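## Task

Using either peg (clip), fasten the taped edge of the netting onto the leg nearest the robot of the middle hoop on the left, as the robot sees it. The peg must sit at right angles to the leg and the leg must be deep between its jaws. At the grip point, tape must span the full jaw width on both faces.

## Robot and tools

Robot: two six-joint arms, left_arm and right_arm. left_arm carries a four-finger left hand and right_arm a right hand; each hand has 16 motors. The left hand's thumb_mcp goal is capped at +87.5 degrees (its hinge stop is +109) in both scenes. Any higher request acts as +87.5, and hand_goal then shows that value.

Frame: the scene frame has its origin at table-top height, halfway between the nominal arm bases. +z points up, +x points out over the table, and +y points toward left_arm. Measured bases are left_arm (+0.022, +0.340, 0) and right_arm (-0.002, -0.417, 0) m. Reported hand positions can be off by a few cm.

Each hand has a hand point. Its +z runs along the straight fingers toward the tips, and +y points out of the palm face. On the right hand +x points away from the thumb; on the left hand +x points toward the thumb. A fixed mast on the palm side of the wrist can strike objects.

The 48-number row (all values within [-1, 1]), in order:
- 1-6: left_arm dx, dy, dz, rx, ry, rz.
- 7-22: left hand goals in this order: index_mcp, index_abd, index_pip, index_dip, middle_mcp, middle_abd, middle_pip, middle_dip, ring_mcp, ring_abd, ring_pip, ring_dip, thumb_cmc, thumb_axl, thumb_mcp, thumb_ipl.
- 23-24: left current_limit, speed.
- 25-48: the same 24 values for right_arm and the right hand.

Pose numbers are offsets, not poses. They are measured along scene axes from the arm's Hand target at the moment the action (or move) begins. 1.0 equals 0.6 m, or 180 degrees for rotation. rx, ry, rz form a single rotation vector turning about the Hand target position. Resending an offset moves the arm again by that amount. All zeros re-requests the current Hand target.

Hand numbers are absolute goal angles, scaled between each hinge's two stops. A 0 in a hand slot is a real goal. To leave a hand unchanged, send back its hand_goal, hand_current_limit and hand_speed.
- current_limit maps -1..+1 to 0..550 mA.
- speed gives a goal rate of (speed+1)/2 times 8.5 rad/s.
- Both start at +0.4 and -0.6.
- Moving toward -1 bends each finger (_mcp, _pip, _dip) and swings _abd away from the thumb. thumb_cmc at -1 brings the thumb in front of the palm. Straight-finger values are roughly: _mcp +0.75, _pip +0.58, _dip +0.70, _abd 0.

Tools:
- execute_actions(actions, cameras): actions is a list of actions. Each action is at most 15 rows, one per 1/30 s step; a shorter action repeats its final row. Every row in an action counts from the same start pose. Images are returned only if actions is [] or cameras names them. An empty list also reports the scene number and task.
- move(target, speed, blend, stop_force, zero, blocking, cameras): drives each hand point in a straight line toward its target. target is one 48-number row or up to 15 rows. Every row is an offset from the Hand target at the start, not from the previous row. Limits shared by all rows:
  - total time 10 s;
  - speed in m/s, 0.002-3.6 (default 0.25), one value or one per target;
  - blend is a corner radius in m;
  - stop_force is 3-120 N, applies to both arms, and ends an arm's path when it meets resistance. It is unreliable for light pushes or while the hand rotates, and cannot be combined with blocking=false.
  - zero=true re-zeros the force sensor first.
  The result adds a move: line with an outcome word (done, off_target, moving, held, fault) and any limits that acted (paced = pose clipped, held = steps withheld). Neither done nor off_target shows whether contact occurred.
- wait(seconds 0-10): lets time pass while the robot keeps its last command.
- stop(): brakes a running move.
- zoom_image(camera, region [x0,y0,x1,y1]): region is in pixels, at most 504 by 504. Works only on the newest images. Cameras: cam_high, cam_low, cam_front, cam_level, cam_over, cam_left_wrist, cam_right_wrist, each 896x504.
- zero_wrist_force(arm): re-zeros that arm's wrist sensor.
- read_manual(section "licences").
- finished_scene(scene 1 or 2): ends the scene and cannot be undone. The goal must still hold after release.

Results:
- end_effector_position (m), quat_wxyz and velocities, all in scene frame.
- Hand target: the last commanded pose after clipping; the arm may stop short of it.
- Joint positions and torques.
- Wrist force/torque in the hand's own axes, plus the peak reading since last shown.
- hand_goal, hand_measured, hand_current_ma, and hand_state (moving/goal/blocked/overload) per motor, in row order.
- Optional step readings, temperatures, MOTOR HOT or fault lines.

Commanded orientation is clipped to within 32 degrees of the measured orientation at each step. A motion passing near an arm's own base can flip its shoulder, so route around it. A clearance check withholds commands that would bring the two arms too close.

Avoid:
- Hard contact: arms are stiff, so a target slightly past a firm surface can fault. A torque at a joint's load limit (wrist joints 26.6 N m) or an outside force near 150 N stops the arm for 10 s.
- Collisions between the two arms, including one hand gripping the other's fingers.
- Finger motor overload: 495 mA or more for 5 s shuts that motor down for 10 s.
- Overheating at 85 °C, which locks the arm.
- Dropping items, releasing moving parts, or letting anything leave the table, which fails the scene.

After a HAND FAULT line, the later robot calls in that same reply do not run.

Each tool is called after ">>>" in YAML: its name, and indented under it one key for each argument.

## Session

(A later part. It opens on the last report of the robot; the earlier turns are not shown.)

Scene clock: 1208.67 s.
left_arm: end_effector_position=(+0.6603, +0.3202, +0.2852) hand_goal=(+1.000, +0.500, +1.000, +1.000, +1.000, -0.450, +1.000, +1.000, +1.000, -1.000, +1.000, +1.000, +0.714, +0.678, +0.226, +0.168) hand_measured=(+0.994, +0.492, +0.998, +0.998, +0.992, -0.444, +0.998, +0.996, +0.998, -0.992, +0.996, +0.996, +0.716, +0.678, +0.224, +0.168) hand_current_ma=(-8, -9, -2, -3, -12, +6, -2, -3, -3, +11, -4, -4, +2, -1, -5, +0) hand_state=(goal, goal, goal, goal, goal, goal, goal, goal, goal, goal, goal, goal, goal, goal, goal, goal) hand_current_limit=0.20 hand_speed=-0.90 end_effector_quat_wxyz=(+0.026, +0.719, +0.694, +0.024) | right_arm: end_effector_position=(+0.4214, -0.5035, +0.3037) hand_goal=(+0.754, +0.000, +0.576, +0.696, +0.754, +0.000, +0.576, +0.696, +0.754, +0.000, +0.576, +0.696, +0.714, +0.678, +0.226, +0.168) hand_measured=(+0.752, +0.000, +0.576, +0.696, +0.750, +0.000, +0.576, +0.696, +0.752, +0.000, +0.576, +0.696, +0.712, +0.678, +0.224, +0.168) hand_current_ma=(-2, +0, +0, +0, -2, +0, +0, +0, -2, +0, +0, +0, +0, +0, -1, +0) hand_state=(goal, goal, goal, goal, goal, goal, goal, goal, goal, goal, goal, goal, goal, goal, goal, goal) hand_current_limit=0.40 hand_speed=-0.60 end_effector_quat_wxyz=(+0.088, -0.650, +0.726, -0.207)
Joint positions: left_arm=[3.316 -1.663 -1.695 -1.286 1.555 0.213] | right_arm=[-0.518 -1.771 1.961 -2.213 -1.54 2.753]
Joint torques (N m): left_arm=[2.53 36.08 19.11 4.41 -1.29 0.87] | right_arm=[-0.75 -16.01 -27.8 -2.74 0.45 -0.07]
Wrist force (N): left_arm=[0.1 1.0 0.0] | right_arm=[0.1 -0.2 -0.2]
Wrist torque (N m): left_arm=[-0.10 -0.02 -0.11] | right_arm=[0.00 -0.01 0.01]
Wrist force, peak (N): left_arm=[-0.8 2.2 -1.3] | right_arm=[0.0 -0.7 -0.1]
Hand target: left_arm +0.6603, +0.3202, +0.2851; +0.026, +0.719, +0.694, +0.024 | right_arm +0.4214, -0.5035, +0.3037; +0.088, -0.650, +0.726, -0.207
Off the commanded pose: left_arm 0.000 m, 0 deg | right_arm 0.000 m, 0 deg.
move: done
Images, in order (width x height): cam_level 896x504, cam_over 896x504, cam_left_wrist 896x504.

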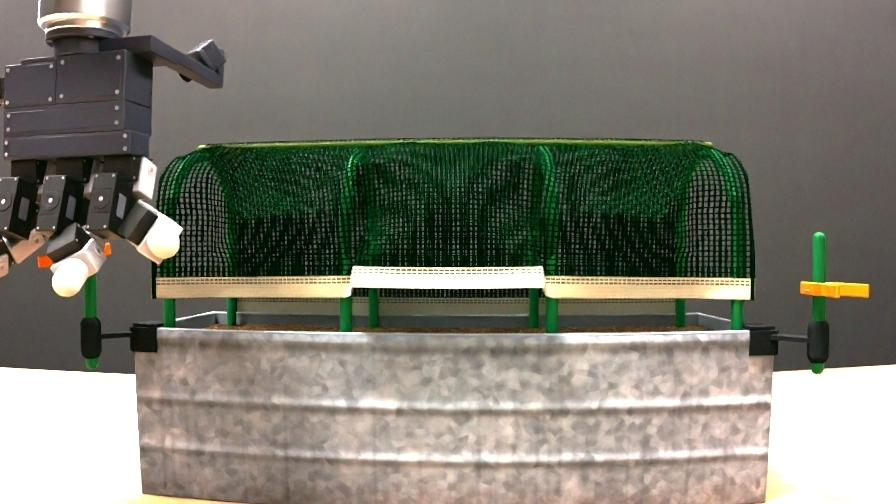

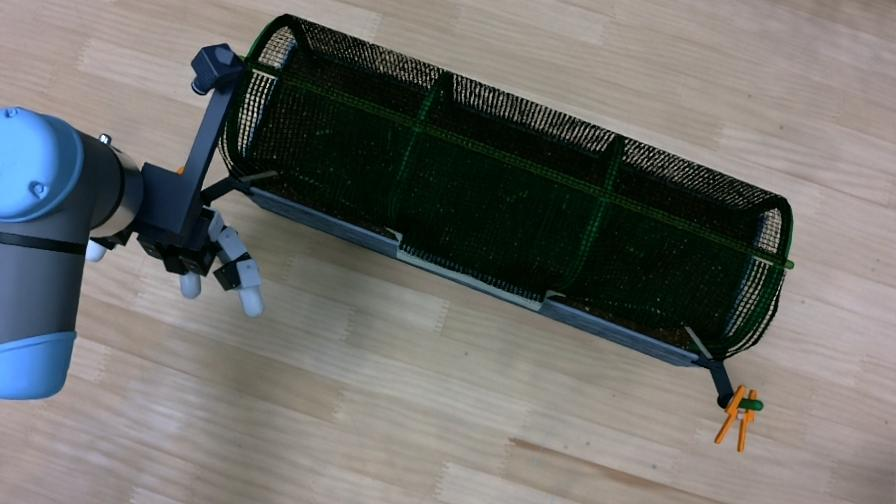

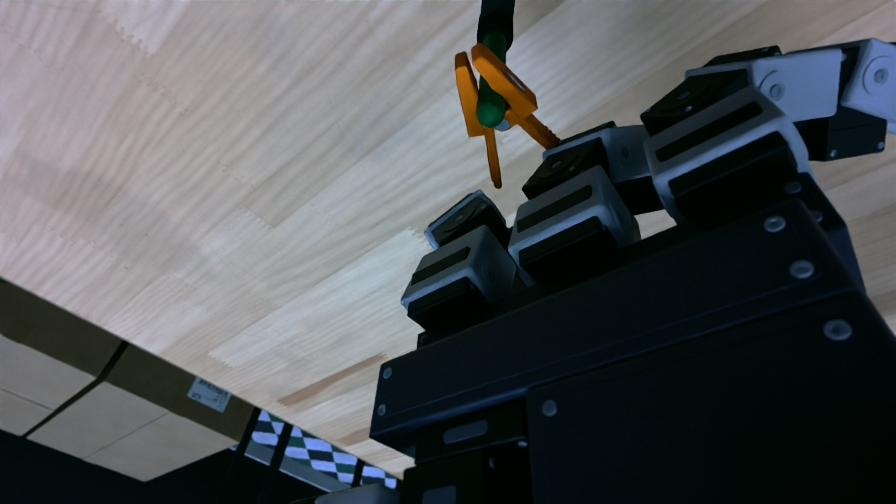

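>>> zoom_image:
  camera: "cam_level"
  region: [20, 225, 120, 285]

>>> zoom_image:
  camera: "cam_over"
  region: [680, 360, 800, 460]

>>> zoom_image:
  camera: "cam_level"
  region: [770, 220, 890, 380]

Scaled by 5.040.

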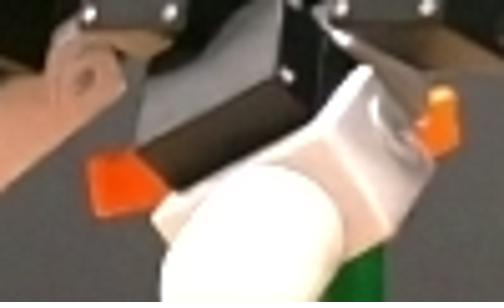

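Scaled by 4.200.

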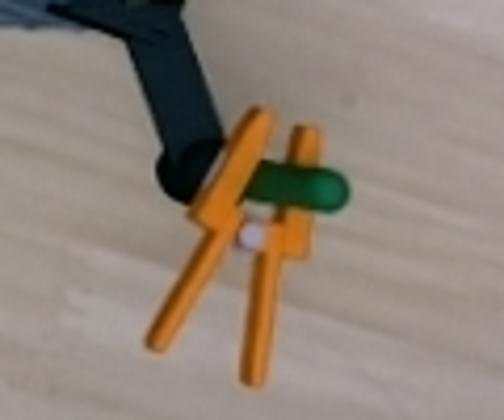

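Scaled by 3.150.

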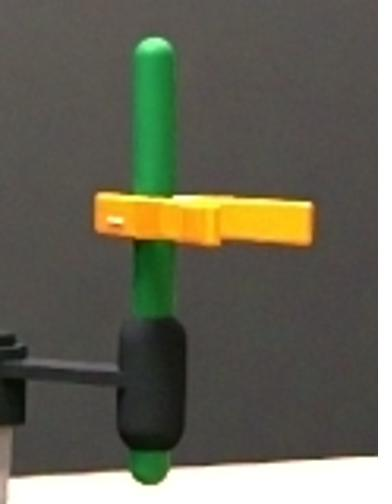

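>>> execute_actions:
  actions:
    - [[0,0,0,0,0,0,1,0.6,1,1,1,-0.45,1,1,1,-0.6,1,1,0.714,0.678,0.226,0.168,-0.1,-0.9,0,0,0,0,0,0,0.754,0,0.576,0.696,0.754,0,0.576,0.696,0.754,0,0.576,0.696,0.714,0.678,0.226,0.168,0.4,-0.6]]
    - [[0,0,0,0,0,0,1,0.6,1,1,1,-0.9,1,1,1,0.2,1,1,0.714,0.678,0.226,0.168,-0.1,-0.93,0,0,0,0,0,0,0.754,0,0.576,0.696,0.754,0,0.576,0.696,0.754,0,0.576,0.696,0.714,0.678,0.226,0.168,0.4,-0.6]]
    - [[0,0,0,0,0,0,1,0.6,1,1,1,-0.9,1,1,1,0.2,1,1,0.714,0.678,0.226,0.168,-0.1,-0.93,0,0,0,0,0,0,0.754,0,0.576,0.696,0.754,0,0.576,0.696,0.754,0,0.576,0.696,0.714,0.678,0.226,0.168,0.4,-0.6]]

>>> wait:
  seconds: 1

Scene clock: 1449.20 s.
left_arm: end_effector_position=(+0.6603, +0.3202, +0.2851) hand_goal=(+1.000, +0.600, +1.000, +1.000, +1.000, -0.900, +1.000, +1.000, +1.000, +0.200, +1.000, +1.000, +0.714, +0.678, +0.226, +0.168) hand_measured=(+0.994, +0.592, +0.998, +0.998, +0.992, -0.582, +1.000, +0.998, +0.998, -0.426, +0.996, +0.996, +0.716, +0.678, +0.224, +0.168) hand_current_ma=(-8, -10, -2, -3, -14, +247, +0, -1, -1, -247, -4, -4, +2, -1, -5, +0) hand_state=(goal, goal, goal, goal, goal, blocked, goal, goal, goal, blocked, goal, goal, goal, goal, goal, goal) hand_current_limit=-0.10 hand_speed=-0.93 end_effector_quat_wxyz=(+0.026, +0.719, +0.694, +0.024) | right_arm: end_effector_position=(+0.4214, -0.5035, +0.3037) hand_goal=(+0.754, +0.000, +0.576, +0.696, +0.754, +0.000, +0.576, +0.696, +0.754, +0.000, +0.576, +0.696, +0.714, +0.678, +0.226, +0.168) hand_measured=(+0.752, +0.000, +0.576, +0.696, +0.750, +0.000, +0.576, +0.696, +0.752, +0.000, +0.576, +0.696, +0.712, +0.678, +0.224, +0.168) hand_current_ma=(-2, +0, +0, +0, -2, +0, +0, +0, -2, +0, +0, +0, +0, +0, -1, +0) hand_state=(goal, goal, goal, goal, goal, goal, goal, goal, goal, goal, goal, goal, goal, goal, goal, goal) hand_current_limit=0.40 hand_speed=-0.60 end_effector_quat_wxyz=(+0.088, -0.650, +0.726, -0.207)
Joint positions: left_arm=[3.316 -1.663 -1.695 -1.286 1.555 0.213] | right_arm=[-0.518 -1.771 1.961 -2.213 -1.54 2.753]
Joint torques (N m): left_arm=[-7.56 18.71 17.86 4.82 0.73 -2.35] | right_arm=[0.46 -15.9 -26.72 -2.96 0.39 -0.13]
Wrist force (N): left_arm=[0.0 1.0 -0.1] | right_arm=[-0.1 -0.2 0.0]
Wrist torque (N m): left_arm=[-0.09 -0.02 -0.13] | right_arm=[-0.04 0.01 -0.01]
Wrist force, peak (N): left_arm=[-0.1 1.2 0.1] | right_arm=[0.4 -0.5 -0.4]
Hand target: left_arm +0.6603, +0.3202, +0.2851; +0.026, +0.719, +0.694, +0.024 | right_arm +0.4214, -0.5035, +0.3037; +0.088, -0.650, +0.726, -0.207
Off the commanded pose: left_arm 0.000 m, 0 deg | right_arm 0.000 m, 0 deg.
Step readings (end_effector_position of left_arm | right_arm):
0: (+0.6603, +0.3202, +0.2851) | (+0.4214, -0.5035, +0.3037)
1: (+0.6603, +0.3202, +0.2851) | (+0.4214, -0.5035, +0.3037)
2: (+0.6603, +0.3202, +0.2851) | (+0.4214, -0.5035, +0.3037)
4: (+0.6603, +0.3202, +0.2851) | (+0.4214, -0.5035, +0.3037)
8: (+0.6603, +0.3202, +0.2851) | (+0.4214, -0.5035, +0.3037)
15: (+0.6603, +0.3202, +0.2851) | (+0.4214, -0.5035, +0.3037)
16: (+0.6603, +0.3202, +0.2851) | (+0.4214, -0.5035, +0.3037)
17: (+0.6603, +0.3202, +0.2851) | (+0.4214, -0.5035, +0.3037)
19: (+0.6603, +0.3202, +0.2851) | (+0.4214, -0.5035, +0.3037)
23: (+0.6603, +0.3202, +0.2851) | (+0.4214, -0.5035, +0.3037)
30: (+0.6603, +0.3202, +0.2851) | (+0.4214, -0.5035, +0.3037)
31: (+0.6603, +0.3202, +0.2851) | (+0.4214, -0.5035, +0.3037)
32: (+0.6603, +0.3202, +0.2851) | (+0.4214, -0.5035, +0.3037)
34: (+0.6603, +0.3202, +0.2851) | (+0.4214, -0.5035, +0.3037)
38: (+0.6603, +0.3202, +0.2851) | (+0.4214, -0.5035, +0.3037)
45: (+0.6603, +0.3202, +0.2851) | (+0.4214, -0.5035, +0.3037)

Scene clock: 1450.20 s.
left_arm: end_effector_position=(+0.6603, +0.3202, +0.2851) hand_goal=(+1.000, +0.600, +1.000, +1.000, +1.000, -0.900, +1.000, +1.000, +1.000, +0.200, +1.000, +1.000, +0.714, +0.678, +0.226, +0.168) hand_measured=(+0.994, +0.592, +0.998, +0.998, +0.992, -0.582, +1.000, +0.998, +0.998, -0.426, +0.996, +0.996, +0.716, +0.678, +0.224, +0.168) hand_current_ma=(-8, -10, -2, -3, -14, +248, +0, -1, -1, -247, -4, -4, +2, -1, -5, +0) hand_state=(goal, goal, goal, goal, goal, blocked, goal, goal, goal, blocked, goal, goal, goal, goal, goal, goal) hand_current_limit=-0.10 hand_speed=-0.93 end_effector_quat_wxyz=(+0.026, +0.719, +0.694, +0.024) | right_arm: end_effector_position=(+0.4214, -0.5035, +0.3037) hand_goal=(+0.754, +0.000, +0.576, +0.696, +0.754, +0.000, +0.576, +0.696, +0.754, +0.000, +0.576, +0.696, +0.714, +0.678, +0.226, +0.168) hand_measured=(+0.752, +0.000, +0.576, +0.696, +0.750, +0.000, +0.576, +0.696, +0.752, +0.000, +0.576, +0.696, +0.712, +0.678, +0.224, +0.168) hand_current_ma=(-2, +0, +0, +0, -2, +0, +0, +0, -2, +0, +0, +0, +0, +0, -1, +0) hand_state=(goal, goal, goal, goal, goal, goal, goal, goal, goal, goal, goal, goal, goal, goal, goal, goal) hand_current_limit=0.40 hand_speed=-0.60 end_effector_quat_wxyz=(+0.088, -0.650, +0.726, -0.207)
Joint positions: left_arm=[3.316 -1.663 -1.695 -1.286 1.555 0.213] | right_arm=[-0.518 -1.771 1.961 -2.213 -1.54 2.753]
Joint torques (N m): left_arm=[-7.21 19.43 18.35 4.68 0.61 -2.13] | right_arm=[-0.23 -15.19 -26.44 -2.9 0.57 0.14]
Wrist force (N): left_arm=[-0.1 1.1 0.0] | right_arm=[-0.2 -0.4 -0.2]
Wrist torque (N m): left_arm=[-0.08 -0.01 -0.14] | right_arm=[-0.04 0.03 -0.03]
Wrist force, peak (N): left_arm=[-0.1 1.2 0.1] | right_arm=[-0.3 -0.4 -0.6]
Hand target: left_arm +0.6603, +0.3202, +0.2851; +0.026, +0.719, +0.694, +0.024 | right_arm +0.4214, -0.5035, +0.3037; +0.088, -0.650, +0.726, -0.207
Off the commanded pose: left_arm 0.000 m, 0 deg | right_arm 0.000 m, 0 deg.
wait: 1.00 s; at rest by 0.17 s

>>> execute_actions:
  actions:
    - [[0,0,0,0,0,0,1,0.6,1,1,1,-0.95,1,1,1,0.2,1,1,0.714,0.678,0.226,0.168,0.78,-0.93,0,0,0,0,0,0,0.754,0,0.576,0.696,0.754,0,0.576,0.696,0.754,0,0.576,0.696,0.714,0.678,0.226,0.168,0.4,-0.6]]

>>> wait:
  seconds: 0.7

>>> execute_actions:
  actions:
    - [[0,0,0,0,0,0,1,0.6,1,1,1,-0.58,1,1,1,-0.42,1,1,0.714,0.678,0.226,0.168,-0.1,-0.93,0,0,0,0,0,0,0.754,0,0.576,0.696,0.754,0,0.576,0.696,0.754,0,0.576,0.696,0.714,0.678,0.226,0.168,0.4,-0.6]]

Scene clock: 1471.27 s.
left_arm: end_effector_position=(+0.6603, +0.3202, +0.2851) hand_goal=(+1.000, +0.600, +1.000, +1.000, +1.000, -0.950, +1.000, +1.000, +1.000, +0.200, +1.000, +1.000, +0.714, +0.678, +0.226, +0.168) hand_measured=(+0.994, +0.592, +0.998, +0.998, +0.990, -0.582, +1.000, +1.000, +1.000, -0.412, +0.994, +0.996, +0.716, +0.678, +0.224, +0.168) hand_current_ma=(-8, -10, -2, -3, -15, +490, +0, +0, -1, -489, -7, -4, +2, -1, -5, +0) hand_state=(goal, goal, goal, goal, goal, blocked, goal, goal, goal, blocked, goal, goal, goal, goal, goal, goal) hand_current_limit=0.78 hand_speed=-0.93 end_effector_quat_wxyz=(+0.026, +0.719, +0.694, +0.024) | right_arm: end_effector_position=(+0.4214, -0.5035, +0.3037) hand_goal=(+0.754, +0.000, +0.576, +0.696, +0.754, +0.000, +0.576, +0.696, +0.754, +0.000, +0.576, +0.696, +0.714, +0.678, +0.226, +0.168) hand_measured=(+0.752, +0.000, +0.576, +0.696, +0.750, +0.000, +0.576, +0.696, +0.752, +0.000, +0.576, +0.696, +0.712, +0.678, +0.224, +0.168) hand_current_ma=(-2, +0, +0, +0, -2, +0, +0, +0, -2, +0, +0, +0, +0, +0, -1, +0) hand_state=(goal, goal, goal, goal, goal, goal, goal, goal, goal, goal, goal, goal, goal, goal, goal, goal) hand_current_limit=0.40 hand_speed=-0.60 end_effector_quat_wxyz=(+0.088, -0.650, +0.726, -0.207)
Joint positions: left_arm=[3.316 -1.663 -1.695 -1.286 1.555 0.213] | right_arm=[-0.518 -1.771 1.961 -2.213 -1.54 2.753]
Joint torques (N m): left_arm=[-7.69 19.58 18.47 4.48 0.59 -2.22] | right_arm=[0.12 -15.09 -27.22 -2.58 0.71 -0.11]
Wrist force (N): left_arm=[-0.1 0.9 0.0] | right_arm=[0.1 -0.3 0.0]
Wrist torque (N m): left_arm=[-0.10 -0.01 -0.13] | right_arm=[-0.04 -0.01 0.00]
Wrist force, peak (N): left_arm=[0.2 1.2 -0.2] | right_arm=[0.5 -0.1 -0.6]
Hand target: left_arm +0.6603, +0.3202, +0.2851; +0.026, +0.719, +0.694, +0.024 | right_arm +0.4214, -0.5035, +0.3037; +0.088, -0.650, +0.726, -0.207
Off the commanded pose: left_arm 0.000 m, 0 deg | right_arm 0.000 m, 0 deg.
Step readings (end_effector_position of left_arm | right_arm):
0: (+0.6603, +0.3202, +0.2851) | (+0.4214, -0.5035, +0.3037)
1: (+0.6603, +0.3202, +0.2851) | (+0.4214, -0.5035, +0.3037)
2: (+0.6603, +0.3202, +0.2851) | (+0.4214, -0.5035, +0.3037)
4: (+0.6603, +0.3202, +0.2851) | (+0.4214, -0.5035, +0.3037)
8: (+0.6603, +0.3202, +0.2851) | (+0.4214, -0.5035, +0.3037)
15: (+0.6603, +0.3202, +0.2851) | (+0.4214, -0.5035, +0.3037)

Scene clock: 1471.97 s.
left_arm: end_effector_position=(+0.6603, +0.3202, +0.2851) hand_goal=(+1.000, +0.600, +1.000, +1.000, +1.000, -0.950, +1.000, +1.000, +1.000, +0.200, +1.000, +1.000, +0.714, +0.678, +0.226, +0.168) hand_measured=(+0.994, +0.592, +0.998, +0.998, +0.990, -0.582, +1.000, +1.000, +1.000, -0.412, +0.994, +0.996, +0.716, +0.678, +0.224, +0.168) hand_current_ma=(-8, -10, -2, -3, -15, +490, +0, +0, -1, -489, -7, -4, +2, -1, -5, +0) hand_state=(goal, goal, goal, goal, goal, blocked, goal, goal, goal, blocked, goal, goal, goal, goal, goal, goal) hand_current_limit=0.78 hand_speed=-0.93 end_effector_quat_wxyz=(+0.026, +0.719, +0.694, +0.024) | right_arm: end_effector_position=(+0.4214, -0.5035, +0.3037) hand_goal=(+0.754, +0.000, +0.576, +0.696, +0.754, +0.000, +0.576, +0.696, +0.754, +0.000, +0.576, +0.696, +0.714, +0.678, +0.226, +0.168) hand_measured=(+0.752, +0.000, +0.576, +0.696, +0.750, +0.000, +0.576, +0.696, +0.752, +0.000, +0.576, +0.696, +0.712, +0.678, +0.224, +0.168) hand_current_ma=(-2, +0, +0, +0, -2, +0, +0, +0, -2, +0, +0, +0, +0, +0, -1, +0) hand_state=(goal, goal, goal, goal, goal, goal, goal, goal, goal, goal, goal, goal, goal, goal, goal, goal) hand_current_limit=0.40 hand_speed=-0.60 end_effector_quat_wxyz=(+0.088, -0.650, +0.726, -0.207)
Joint positions: left_arm=[3.316 -1.663 -1.695 -1.286 1.555 0.213] | right_arm=[-0.518 -1.771 1.961 -2.213 -1.54 2.753]
Joint torques (N m): left_arm=[-7.65 20.19 18.25 4.57 0.69 -2.25] | right_arm=[-0.48 -15.03 -27.77 -2.67 0.54 0.04]
Wrist force (N): left_arm=[-0.2 0.9 0.1] | right_arm=[-0.1 -0.1 -0.1]
Wrist torque (N m): left_arm=[-0.11 0.01 -0.15] | right_arm=[-0.01 0.01 0.00]
Wrist force, peak (N): left_arm=[-0.1 1.1 -0.1] | right_arm=[0.1 -0.6 -0.3]
Hand target: left_arm +0.6603, +0.3202, +0.2851; +0.026, +0.719, +0.694, +0.024 | right_arm +0.4214, -0.5035, +0.3037; +0.088, -0.650, +0.726, -0.207
Off the commanded pose: left_arm 0.000 m, 0 deg | right_arm 0.000 m, 0 deg.
wait: 0.70 s; at rest by 0.17 s

Scene clock: 1472.67 s.
left_arm: end_effector_position=(+0.6603, +0.3202, +0.2851) hand_goal=(+1.000, +0.600, +1.000, +1.000, +1.000, -0.580, +1.000, +1.000, +1.000, -0.420, +1.000, +1.000, +0.714, +0.678, +0.226, +0.168) hand_measured=(+0.994, +0.592, +0.998, +0.998, +0.990, -0.564, +1.000, +1.000, +1.000, -0.424, +0.994, +0.996, +0.716, +0.678, +0.224, +0.168) hand_current_ma=(-8, -10, -2, -3, -15, +24, +0, +0, -1, -5, -7, -4, +2, -1, -5, +0) hand_state=(goal, goal, goal, goal, goal, goal, goal, goal, goal, goal, goal, goal, goal, goal, goal, goal) hand_current_limit=-0.10 hand_speed=-0.93 end_effector_quat_wxyz=(+0.026, +0.719, +0.694, +0.024) | right_arm: end_effector_position=(+0.4214, -0.5035, +0.3037) hand_goal=(+0.754, +0.000, +0.576, +0.696, +0.754, +0.000, +0.576, +0.696, +0.754, +0.000, +0.576, +0.696, +0.714, +0.678, +0.226, +0.168) hand_measured=(+0.752, +0.000, +0.576, +0.696, +0.750, +0.000, +0.576, +0.696, +0.752, +0.000, +0.576, +0.696, +0.712, +0.678, +0.224, +0.168) hand_current_ma=(-2, +0, +0, +0, -2, +0, +0, +0, -2, +0, +0, +0, +0, +0, -1, +0) hand_state=(goal, goal, goal, goal, goal, goal, goal, goal, goal, goal, goal, goal, goal, goal, goal, goal) hand_current_limit=0.40 hand_speed=-0.60 end_effector_quat_wxyz=(+0.088, -0.650, +0.726, -0.207)
Joint positions: left_arm=[3.316 -1.663 -1.695 -1.286 1.555 0.213] | right_arm=[-0.518 -1.771 1.961 -2.213 -1.54 2.753]
Joint torques (N m): left_arm=[-7.44 19.84 17.77 4.54 0.6 -2.2] | right_arm=[0.1 -15.6 -28.27 -2.7 0.73 -0.07]
Wrist force (N): left_arm=[0.1 1.0 0.0] | right_arm=[0.2 -0.2 0.1]
Wrist torque (N m): left_arm=[-0.09 -0.03 -0.13] | right_arm=[-0.03 -0.03 0.02]
Wrist force, peak (N): left_arm=[0.2 1.1 -0.2] | right_arm=[-0.5 -0.3 0.1]
Hand target: left_arm +0.6603, +0.3202, +0.2851; +0.026, +0.719, +0.694, +0.024 | right_arm +0.4214, -0.5035, +0.3037; +0.088, -0.650, +0.726, -0.207
Off the commanded pose: left_arm 0.000 m, 0 deg | right_arm 0.000 m, 0 deg.
Step readings (end_effector_position of left_arm | right_arm):
0: (+0.6603, +0.3202, +0.2851) | (+0.4214, -0.5035, +0.3037)
1: (+0.6603, +0.3202, +0.2851) | (+0.4214, -0.5035, +0.3037)
2: (+0.6603, +0.3202, +0.2851) | (+0.4214, -0.5035, +0.3037)
4: (+0.6603, +0.3202, +0.2851) | (+0.4214, -0.5035, +0.3037)
8: (+0.6603, +0.3202, +0.2851) | (+0.4214, -0.5035, +0.3037)
15: (+0.6603, +0.3202, +0.2851) | (+0.4214, -0.5035, +0.3037)

>>> move:
  target:
    - [0,0,0,0,0,0,1,0.8,1,1,1,-0.58,1,1,1,-1,1,1,0.714,0.678,0.226,0.168,0.4,-0.8,0,0,0,0,0,0,0.754,0,0.576,0.696,0.754,0,0.576,0.696,0.754,0,0.576,0.696,0.714,0.678,0.226,0.168,0.4,-0.6]
    - [-0.15,0.005,0,0,0,0,1,0.8,1,1,1,-0.58,1,1,1,-1,1,1,0.714,0.678,0.226,0.168,0.4,-0.8,0,0,0,0,0,0,0.754,0,0.576,0.696,0.754,0,0.576,0.696,0.754,0,0.576,0.696,0.714,0.678,0.226,0.168,0.4,-0.6]
  speed: 0.05
  cameras: ["cam_left_wrist","cam_level","cam_over"]

>>> zoom_image:
  camera: "cam_over"
  region: [140, 120, 260, 220]

>>> zoom_image:
  camera: "cam_level"
  region: [20, 215, 140, 305]

Scene clock: 1574.20 s.
left_arm: end_effector_position=(+0.5702, +0.3232, +0.2851) hand_goal=(+1.000, +0.800, +1.000, +1.000, +1.000, -0.580, +1.000, +1.000, +1.000, -1.000, +1.000, +1.000, +0.714, +0.678, +0.226, +0.168) hand_measured=(+0.994, +0.790, +0.998, +0.998, +0.990, -0.566, +1.000, +1.000, +1.000, -0.992, +0.996, +0.996, +0.716, +0.678, +0.224, +0.168) hand_current_ma=(-8, -12, -2, -3, -15, +20, +0, +0, -1, +12, -6, -4, +2, -1, -5, +0) hand_state=(goal, goal, goal, goal, goal, goal, goal, goal, goal, goal, goal, goal, goal, goal, goal, goal) hand_current_limit=0.40 hand_speed=-0.80 end_effector_quat_wxyz=(+0.026, +0.719, +0.694, +0.024) end_effector_velocity=(+0.002, +0.000, +0.000) end_effector_angular_velocity=(+0.000, +0.000, -0.001) | right_arm: end_effector_position=(+0.4214, -0.5035, +0.3037) hand_goal=(+0.754, +0.000, +0.576, +0.696, +0.754, +0.000, +0.576, +0.696, +0.754, +0.000, +0.576, +0.696, +0.714, +0.678, +0.226, +0.168) hand_measured=(+0.752, +0.000, +0.576, +0.696, +0.750, +0.000, +0.576, +0.696, +0.752, +0.000, +0.576, +0.696, +0.712, +0.678, +0.224, +0.168) hand_current_ma=(-2, +0, +0, +0, -2, +0, +0, +0, -2, +0, +0, +0, +0, +0, -1, +0) hand_state=(goal, goal, goal, goal, goal, goal, goal, goal, goal, goal, goal, goal, goal, goal, goal, goal) hand_current_limit=0.40 hand_speed=-0.60 end_effector_quat_wxyz=(+0.088, -0.650, +0.726, -0.207)
Joint positions: left_arm=[3.36 -1.442 -1.912 -1.291 1.552 0.257] | right_arm=[-0.518 -1.771 1.961 -2.213 -1.54 2.753]
Joint velocities: left_arm=[-0.001 -0.005 0.004 0.001 0 0] | right_arm=[within noise]
Joint torques (N m): left_arm=[-7.97 6.94 31.01 3.45 -1.08 -1.9] | right_arm=[-1.36 -15.45 -27.17 -2.56 0.57 0.1]
Wrist force (N): left_arm=[-0.4 0.7 0.0] | right_arm=[0.1 -0.2 -0.1]
Wrist torque (N m): left_arm=[-0.12 0.02 -0.15] | right_arm=[-0.02 -0.02 0.02]
Wrist force, peak (N): left_arm=[0.0 1.6 0.4] | right_arm=[0.1 -0.6 -0.5]
Hand target: left_arm +0.5703, +0.3232, +0.2851; +0.026, +0.719, +0.694, +0.024 | right_arm +0.4214, -0.5035, +0.3037; +0.088, -0.650, +0.726, -0.207
Off the commanded pose: left_arm 0.000 m, 0 deg | right_arm 0.000 m, 0 deg.
move: done
Images, in order (width x height): cam_level 896x504, cam_over 896x504, cam_left_wrist 896x504.

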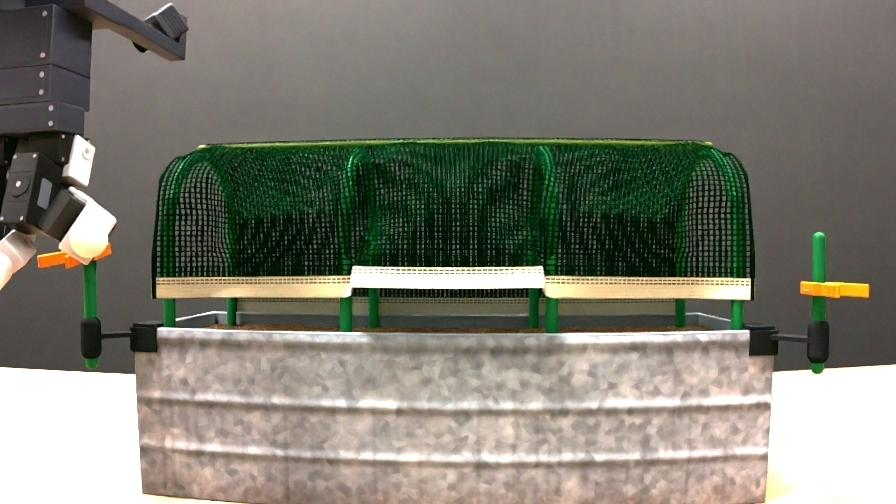

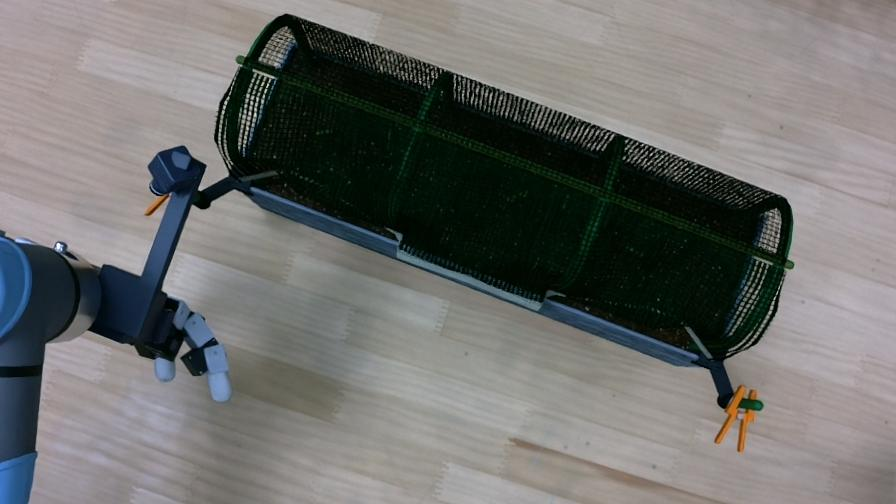

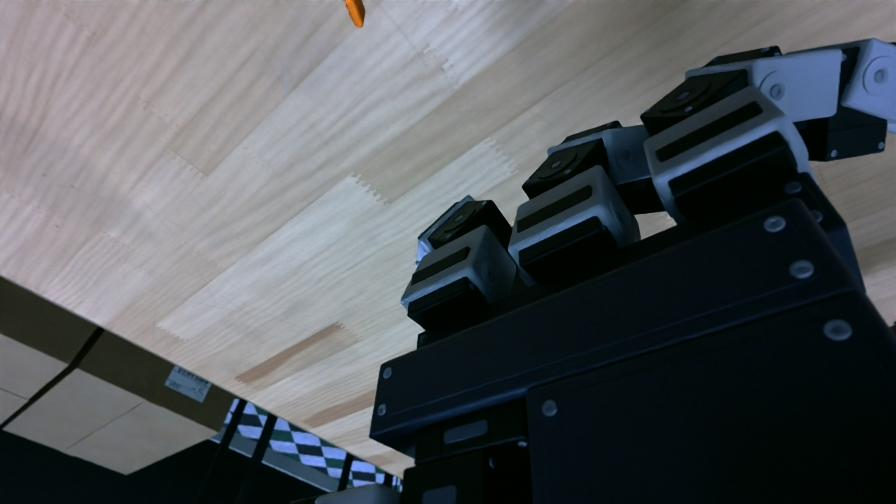

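Scaled by 4.200.

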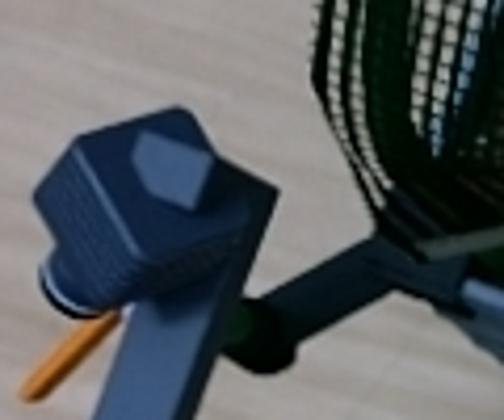

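Scaled by 4.200.

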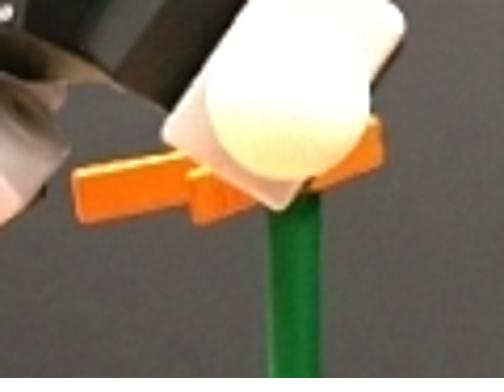

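>>> move:
  target:
    - [-0.1,0.0,-0.0,0,0,-0.0389,0.75,0,-0.737,0.7,0.75,0,-0.737,0.7,1,-0.6,1,1,0.714,0.678,0.226,0.168,0.4,-0.7,0,0,0,0,0,0,0.754,0,0.576,0.696,0.754,0,0.576,0.696,0.754,0,0.576,0.696,0.714,0.678,0.226,0.168,0.4,-0.6]
    - [-0.1,0.003,-0.0817,0,0,-0.0389,0.75,0,-0.737,0.7,0.75,0,-0.737,0.7,1,-0.6,1,1,0.714,0.678,0.226,0.168,0.4,-0.7,0,0,0,0,0,0,0.754,0,0.576,0.696,0.754,0,0.576,0.696,0.754,0,0.576,0.696,0.714,0.678,0.226,0.168,0.4,-0.6]
  speed: 0.08
  cameras: ["cam_left_wrist","cam_level","cam_over"]

>>> zoom_image:
  camera: "cam_level"
  region: [0, 200, 180, 335]

>>> zoom_image:
  camera: "cam_over"
  region: [120, 140, 240, 260]

Scene clock: 1829.67 s.
left_arm: end_effector_position=(+0.5103, +0.3250, +0.2360) hand_goal=(+0.750, +0.000, -0.736, +0.700, +0.750, +0.000, -0.736, +0.700, +1.000, -0.600, +1.000, +1.000, +0.714, +0.678, +0.226, +0.168) hand_measured=(+0.752, +0.004, -0.730, +0.702, +0.752, -0.002, -0.728, +0.702, +0.998, -0.600, +0.996, +0.996, +0.716, +0.678, +0.224, +0.168) hand_current_ma=(+1, +3, +10, +3, +1, -2, +11, +3, -2, +0, -6, -4, +2, -1, -5, +0) hand_state=(goal, goal, goal, goal, goal, goal, goal, goal, goal, goal, goal, goal, goal, goal, goal, goal) hand_current_limit=0.40 hand_speed=-0.70 end_effector_quat_wxyz=(+0.027, +0.760, +0.649, +0.022) | right_arm: end_effector_position=(+0.4214, -0.5035, +0.3037) hand_goal=(+0.754, +0.000, +0.576, +0.696, +0.754, +0.000, +0.576, +0.696, +0.754, +0.000, +0.576, +0.696, +0.714, +0.678, +0.226, +0.168) hand_measured=(+0.752, +0.000, +0.576, +0.696, +0.750, +0.000, +0.576, +0.696, +0.752, +0.000, +0.576, +0.696, +0.712, +0.678, +0.224, +0.168) hand_current_ma=(-2, +0, +0, +0, -2, +0, +0, +0, -2, +0, +0, +0, +0, +0, -1, +0) hand_state=(goal, goal, goal, goal, goal, goal, goal, goal, goal, goal, goal, goal, goal, goal, goal, goal) hand_current_limit=0.40 hand_speed=-0.60 end_effector_quat_wxyz=(+0.088, -0.650, +0.726, -0.207)
Joint positions: left_arm=[3.435 -1.308 -2.145 -1.197 1.539 0.454] | right_arm=[-0.518 -1.771 1.961 -2.213 -1.54 2.753]
Joint torques (N m): left_arm=[2.73 26 25.23 1.72 -1.33 0.31] | right_arm=[0.63 -15.84 -27.64 -2.61 0.75 -0.13]
Wrist force (N): left_arm=[-0.1 0.7 0.0] | right_arm=[-0.1 -0.4 0.1]
Wrist torque (N m): left_arm=[-0.02 -0.01 -0.09] | right_arm=[-0.08 0.00 -0.01]
Wrist force, peak (N): left_arm=[-0.3 1.8 -0.5] | right_arm=[0.0 -0.2 -0.7]
Hand target: left_arm +0.5103, +0.3250, +0.2361; +0.027, +0.760, +0.649, +0.022 | right_arm +0.4214, -0.5035, +0.3037; +0.088, -0.650, +0.726, -0.207
Off the commanded pose: left_arm 0.000 m, 0 deg | right_arm 0.000 m, 0 deg.
move: done
Images, in order (width x height): cam_level 896x504, cam_over 896x504, cam_left_wrist 896x504.

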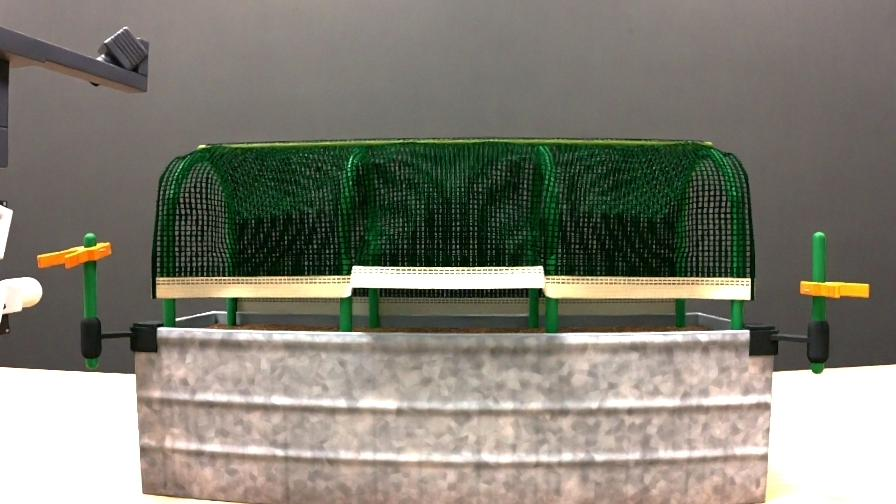

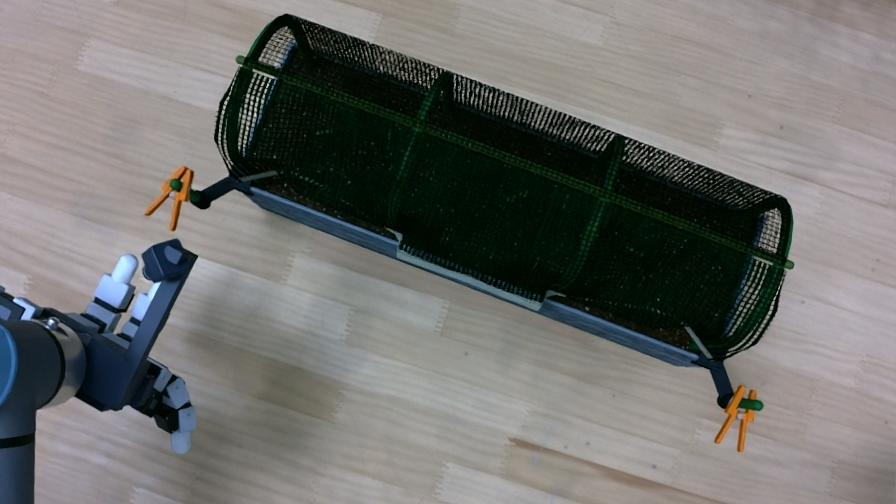

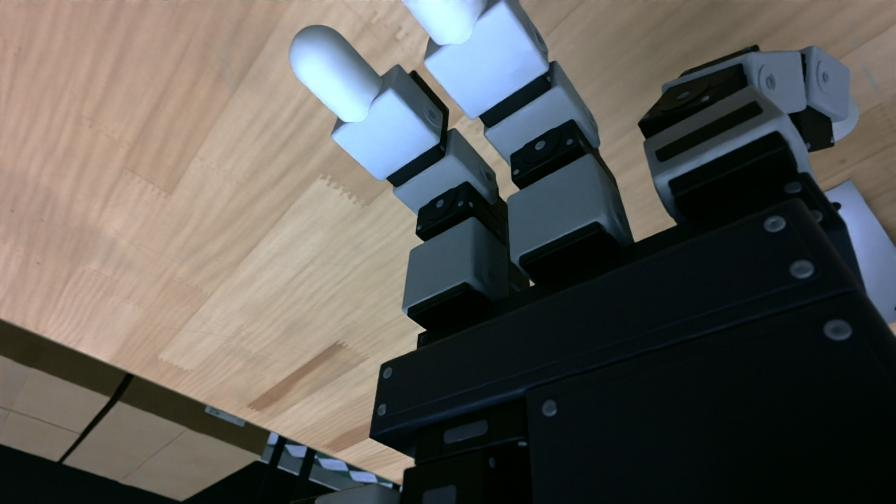

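Scaled by 2.800.

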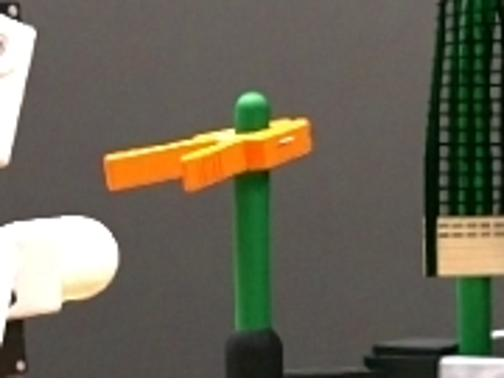

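Scaled by 4.200.

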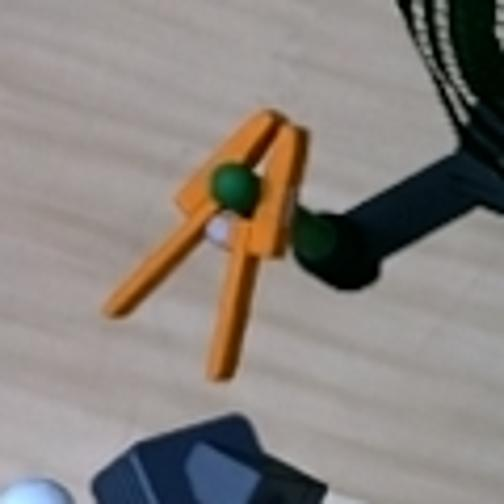

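>>> move:
  target:
    - [0.1087,-0.0172,0,0,0,0,0.75,0,-0.737,0.7,0.75,0,-0.737,0.7,1,-0.6,1,1,0.714,0.678,0.226,0.168,0.4,-0.7,0,0,0,0,0,0,0.754,0,0.576,0.696,0.754,0,0.576,0.696,0.754,0,0.576,0.696,0.714,0.678,0.226,0.168,0.4,-0.6]
  speed: 0.06
  stop_force: 6
  cameras: ["cam_left_wrist","cam_level","cam_over"]

>>> zoom_image:
  camera: "cam_level"
  region: [0, 200, 180, 335]

>>> zoom_image:
  camera: "cam_left_wrist"
  region: [200, 0, 600, 220]

Scene clock: 1876.87 s.
left_arm: end_effector_position=(+0.5755, +0.3146, +0.2360) hand_goal=(+0.750, +0.000, -0.736, +0.700, +0.750, +0.000, -0.736, +0.700, +1.000, -0.600, +1.000, +1.000, +0.714, +0.678, +0.226, +0.168) hand_measured=(+0.752, +0.004, -0.730, +0.702, +0.752, -0.002, -0.728, +0.702, +0.998, -0.600, +0.996, +0.996, +0.716, +0.678, +0.224, +0.168) hand_current_ma=(+1, +3, +10, +3, +1, -2, +11, +3, -2, +0, -6, -4, +2, -1, -5, +0) hand_state=(goal, goal, goal, goal, goal, goal, goal, goal, goal, goal, goal, goal, goal, goal, goal, goal) hand_current_limit=0.40 hand_speed=-0.70 end_effector_quat_wxyz=(+0.027, +0.760, +0.649, +0.022) | right_arm: end_effector_position=(+0.4214, -0.5035, +0.3037) hand_goal=(+0.754, +0.000, +0.576, +0.696, +0.754, +0.000, +0.576, +0.696, +0.754, +0.000, +0.576, +0.696, +0.714, +0.678, +0.226, +0.168) hand_measured=(+0.752, +0.000, +0.576, +0.696, +0.750, +0.000, +0.576, +0.696, +0.752, +0.000, +0.576, +0.696, +0.712, +0.678, +0.224, +0.168) hand_current_ma=(-2, +0, +0, +0, -2, +0, +0, +0, -2, +0, +0, +0, +0, +0, -1, +0) hand_state=(goal, goal, goal, goal, goal, goal, goal, goal, goal, goal, goal, goal, goal, goal, goal, goal) hand_current_limit=0.40 hand_speed=-0.60 end_effector_quat_wxyz=(+0.088, -0.650, +0.726, -0.207)
Joint positions: left_arm=[3.367 -1.485 -2.003 -1.16 1.543 0.386] | right_arm=[-0.518 -1.771 1.961 -2.213 -1.54 2.753]
Joint torques (N m): left_arm=[10.93 33.99 25.73 0.6 -0.88 1.84] | right_arm=[-0.42 -15.49 -27 -2.67 0.7 -0.13]
Wrist force (N): left_arm=[-0.2 0.5 0.0] | right_arm=[0.0 -0.1 -0.5]
Wrist torque (N m): left_arm=[-0.07 -0.03 -0.02] | right_arm=[0.02 0.00 0.01]
Wrist force, peak (N): left_arm=[-0.3 1.1 -0.1] | right_arm=[-0.2 -0.7 -0.1]
Hand target: left_arm +0.5755, +0.3146, +0.2361; +0.027, +0.760, +0.649, +0.022 | right_arm +0.4214, -0.5035, +0.3037; +0.088, -0.650, +0.726, -0.207
Off the commanded pose: left_arm 0.000 m, 0 deg | right_arm 0.000 m, 0 deg.
move: done
Images, in order (width x height): cam_level 896x504, cam_over 896x504, cam_left_wrist 896x504.

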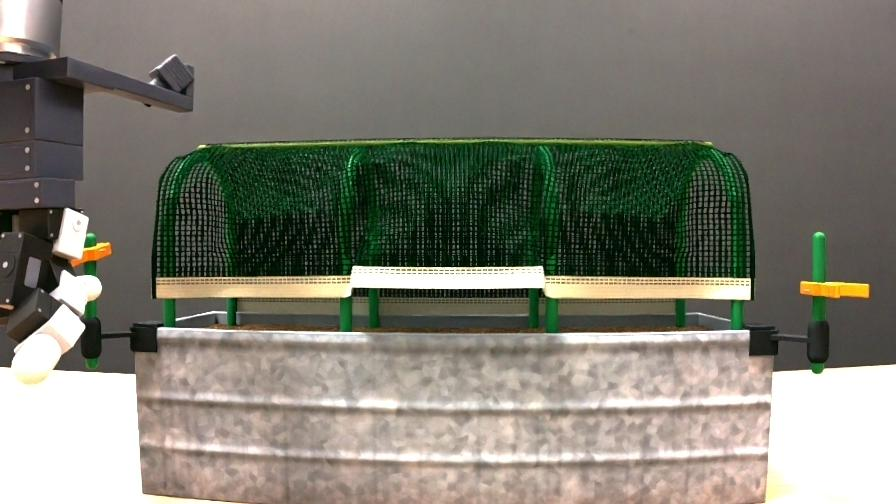

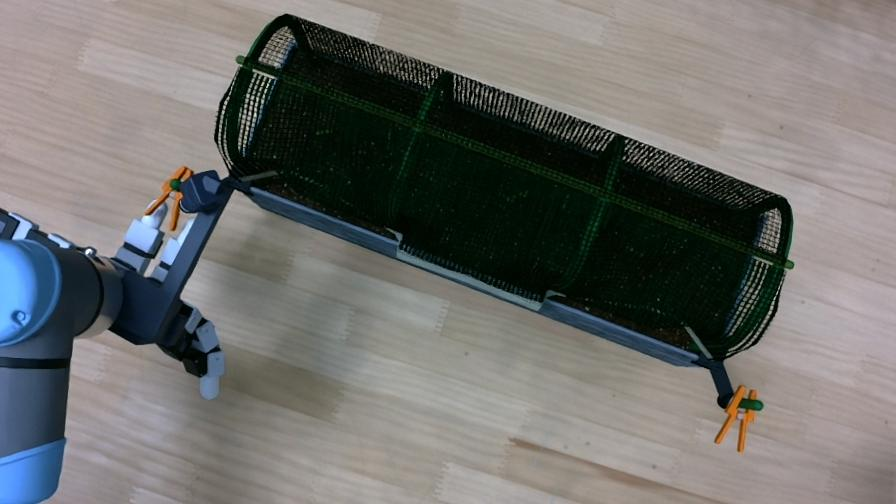

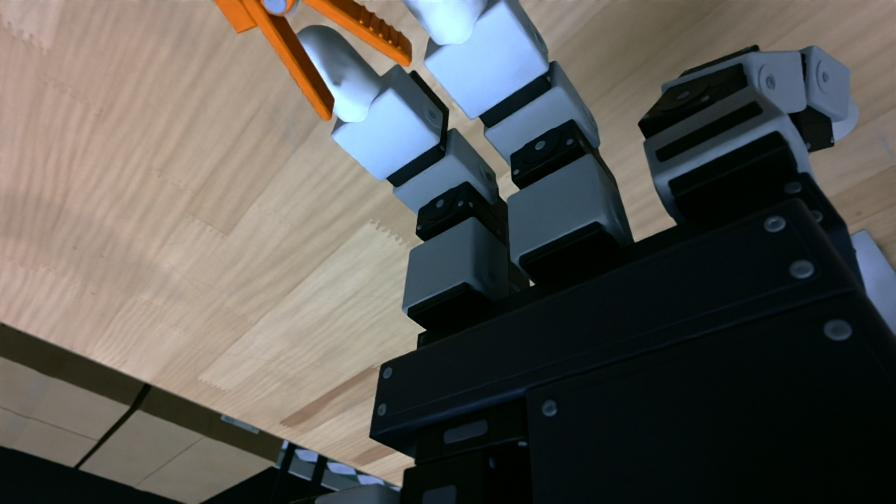

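Scaled by 2.800.

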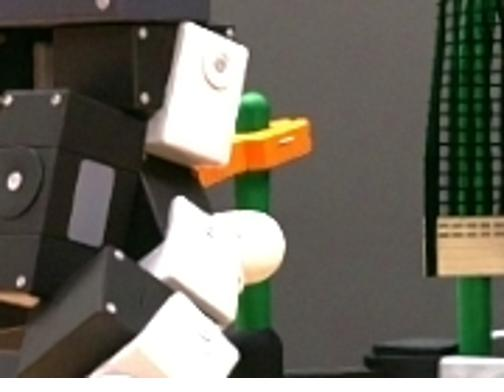

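Scaled by 1.260.

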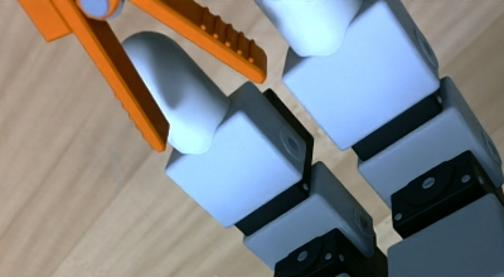

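>>> zoom_image:
  camera: "cam_over"
  region: [100, 150, 240, 290]

Scaled by 3.600.

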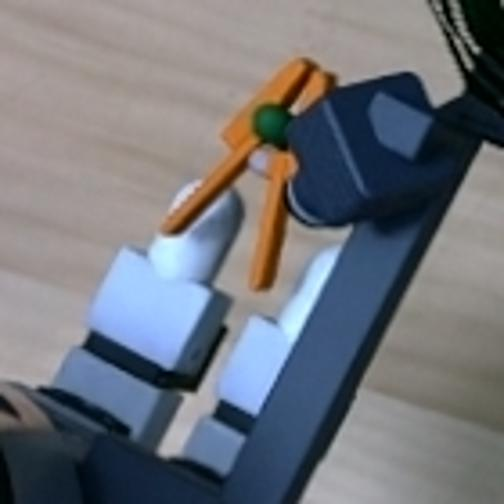

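>>> move:
  target:
    - [0.0095,0.0172,0,0,0,0,0.75,0,-0.737,0.7,0.75,0,-0.737,0.7,1,-0.6,1,1,0.714,0.678,0.226,0.168,0.4,-0.7,0,0,0,0,0,0,0.754,0,0.576,0.696,0.754,0,0.576,0.696,0.754,0,0.576,0.696,0.714,0.678,0.226,0.168,0.4,-0.6]
    - [0.0095,0.0172,0.0133,0,0,0,0.75,0,-0.737,0.7,0.75,0,-0.737,0.7,1,-0.6,1,1,0.714,0.678,0.226,0.168,0.4,-0.7,0,0,0,0,0,0,0.754,0,0.576,0.696,0.754,0,0.576,0.696,0.754,0,0.576,0.696,0.714,0.678,0.226,0.168,0.4,-0.6]
  speed: 0.02
  stop_force: 5
  cameras: ["cam_left_wrist","cam_level","cam_over"]

>>> zoom_image:
  camera: "cam_level"
  region: [0, 200, 180, 335]

>>> zoom_image:
  camera: "cam_over"
  region: [100, 150, 240, 290]

Scene clock: 1919.10 s.
left_arm: end_effector_position=(+0.5812, +0.3250, +0.2441) hand_goal=(+0.750, +0.000, -0.736, +0.700, +0.750, +0.000, -0.736, +0.700, +1.000, -0.600, +1.000, +1.000, +0.714, +0.678, +0.226, +0.168) hand_measured=(+0.752, +0.004, -0.730, +0.702, +0.754, -0.002, -0.728, +0.702, +0.998, -0.600, +0.996, +0.996, +0.716, +0.678, +0.224, +0.168) hand_current_ma=(+1, +3, +10, +3, +5, -2, +11, +3, -2, +0, -6, -4, +2, -1, -5, +0) hand_state=(goal, goal, goal, goal, goal, goal, goal, goal, goal, goal, goal, goal, goal, goal, goal, goal) hand_current_limit=0.40 hand_speed=-0.70 end_effector_quat_wxyz=(+0.027, +0.760, +0.649, +0.022) | right_arm: end_effector_position=(+0.4214, -0.5035, +0.3037) hand_goal=(+0.754, +0.000, +0.576, +0.696, +0.754, +0.000, +0.576, +0.696, +0.754, +0.000, +0.576, +0.696, +0.714, +0.678, +0.226, +0.168) hand_measured=(+0.752, +0.000, +0.576, +0.696, +0.750, +0.000, +0.576, +0.696, +0.752, +0.000, +0.576, +0.696, +0.712, +0.678, +0.224, +0.168) hand_current_ma=(-2, +0, +0, +0, -2, +0, +0, +0, -2, +0, +0, +0, +0, +0, -1, +0) hand_state=(goal, goal, goal, goal, goal, goal, goal, goal, goal, goal, goal, goal, goal, goal, goal, goal) hand_current_limit=0.40 hand_speed=-0.60 end_effector_quat_wxyz=(+0.088, -0.650, +0.726, -0.207)
Joint positions: left_arm=[3.387 -1.491 -1.976 -1.181 1.542 0.406] | right_arm=[-0.518 -1.771 1.961 -2.213 -1.54 2.753]
Joint torques (N m): left_arm=[-8.39 8.66 17.36 4.83 0.69 -2.31] | right_arm=[-0.56 -15.68 -28.68 -2.92 0.57 0.04]
Wrist force (N): left_arm=[-0.3 0.4 0.2] | right_arm=[0.4 -0.1 0.3]
Wrist torque (N m): left_arm=[-0.06 -0.02 -0.10] | right_arm=[-0.04 -0.06 0.04]
Wrist force, peak (N): left_arm=[-0.5 0.7 -0.4] | right_arm=[0.1 -0.7 -0.3]
Hand target: left_arm +0.5812, +0.3250, +0.2440; +0.027, +0.760, +0.649, +0.022 | right_arm +0.4214, -0.5035, +0.3037; +0.088, -0.650, +0.726, -0.207
Off the commanded pose: left_arm 0.000 m, 0 deg | right_arm 0.000 m, 0 deg.
move: done
Images, in order (width x height): cam_level 896x504, cam_over 896x504, cam_left_wrist 896x504.

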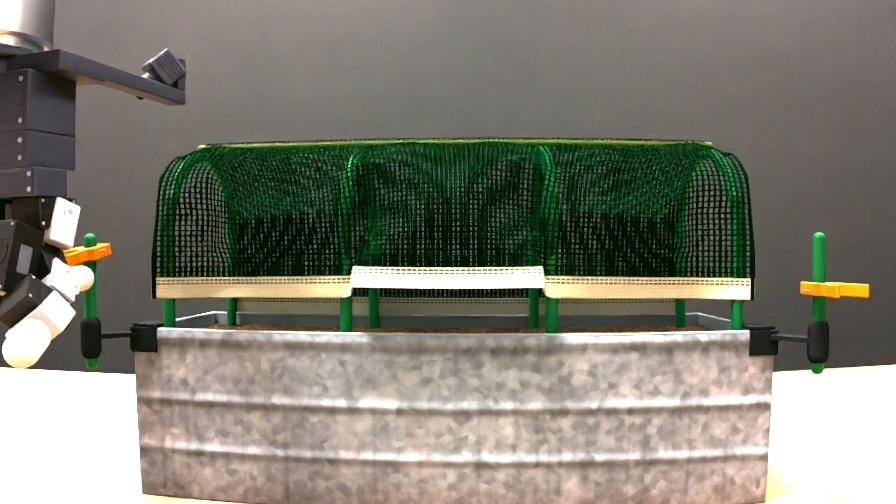

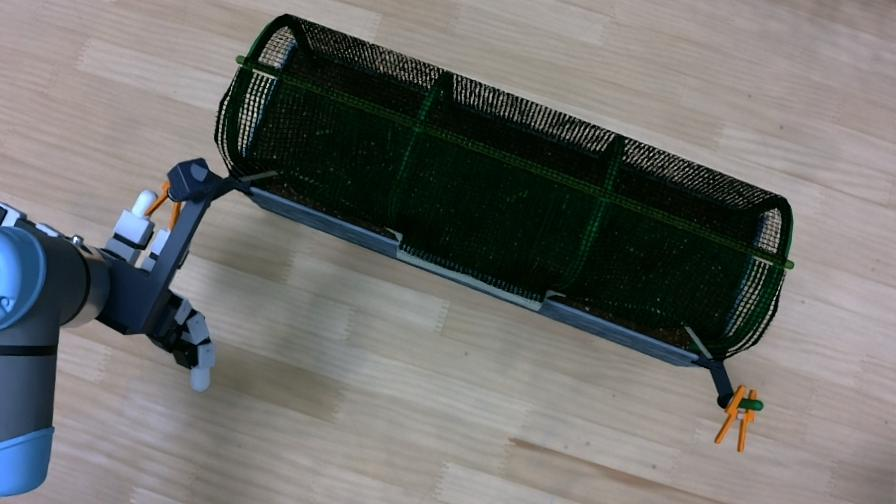

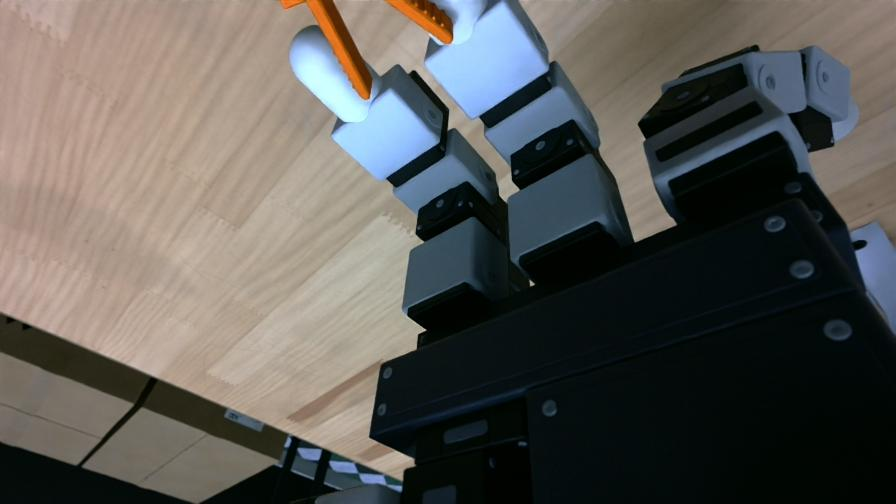

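Scaled by 2.800.

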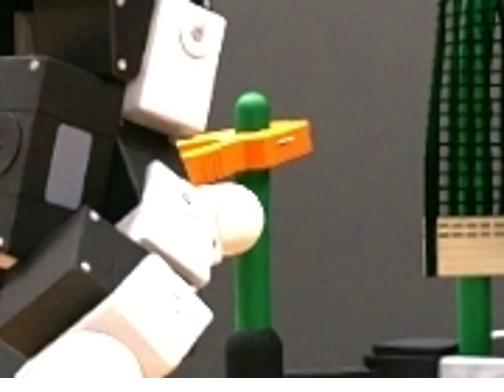

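Scaled by 3.600.

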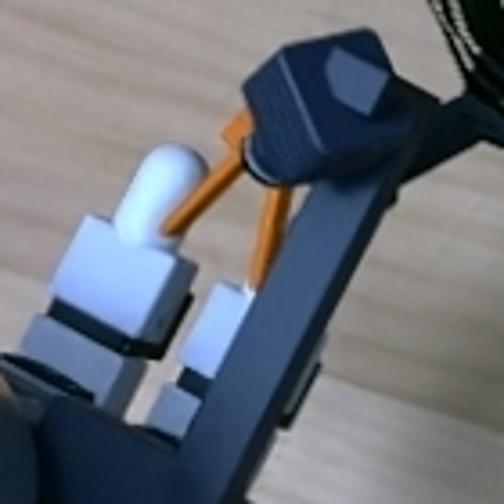

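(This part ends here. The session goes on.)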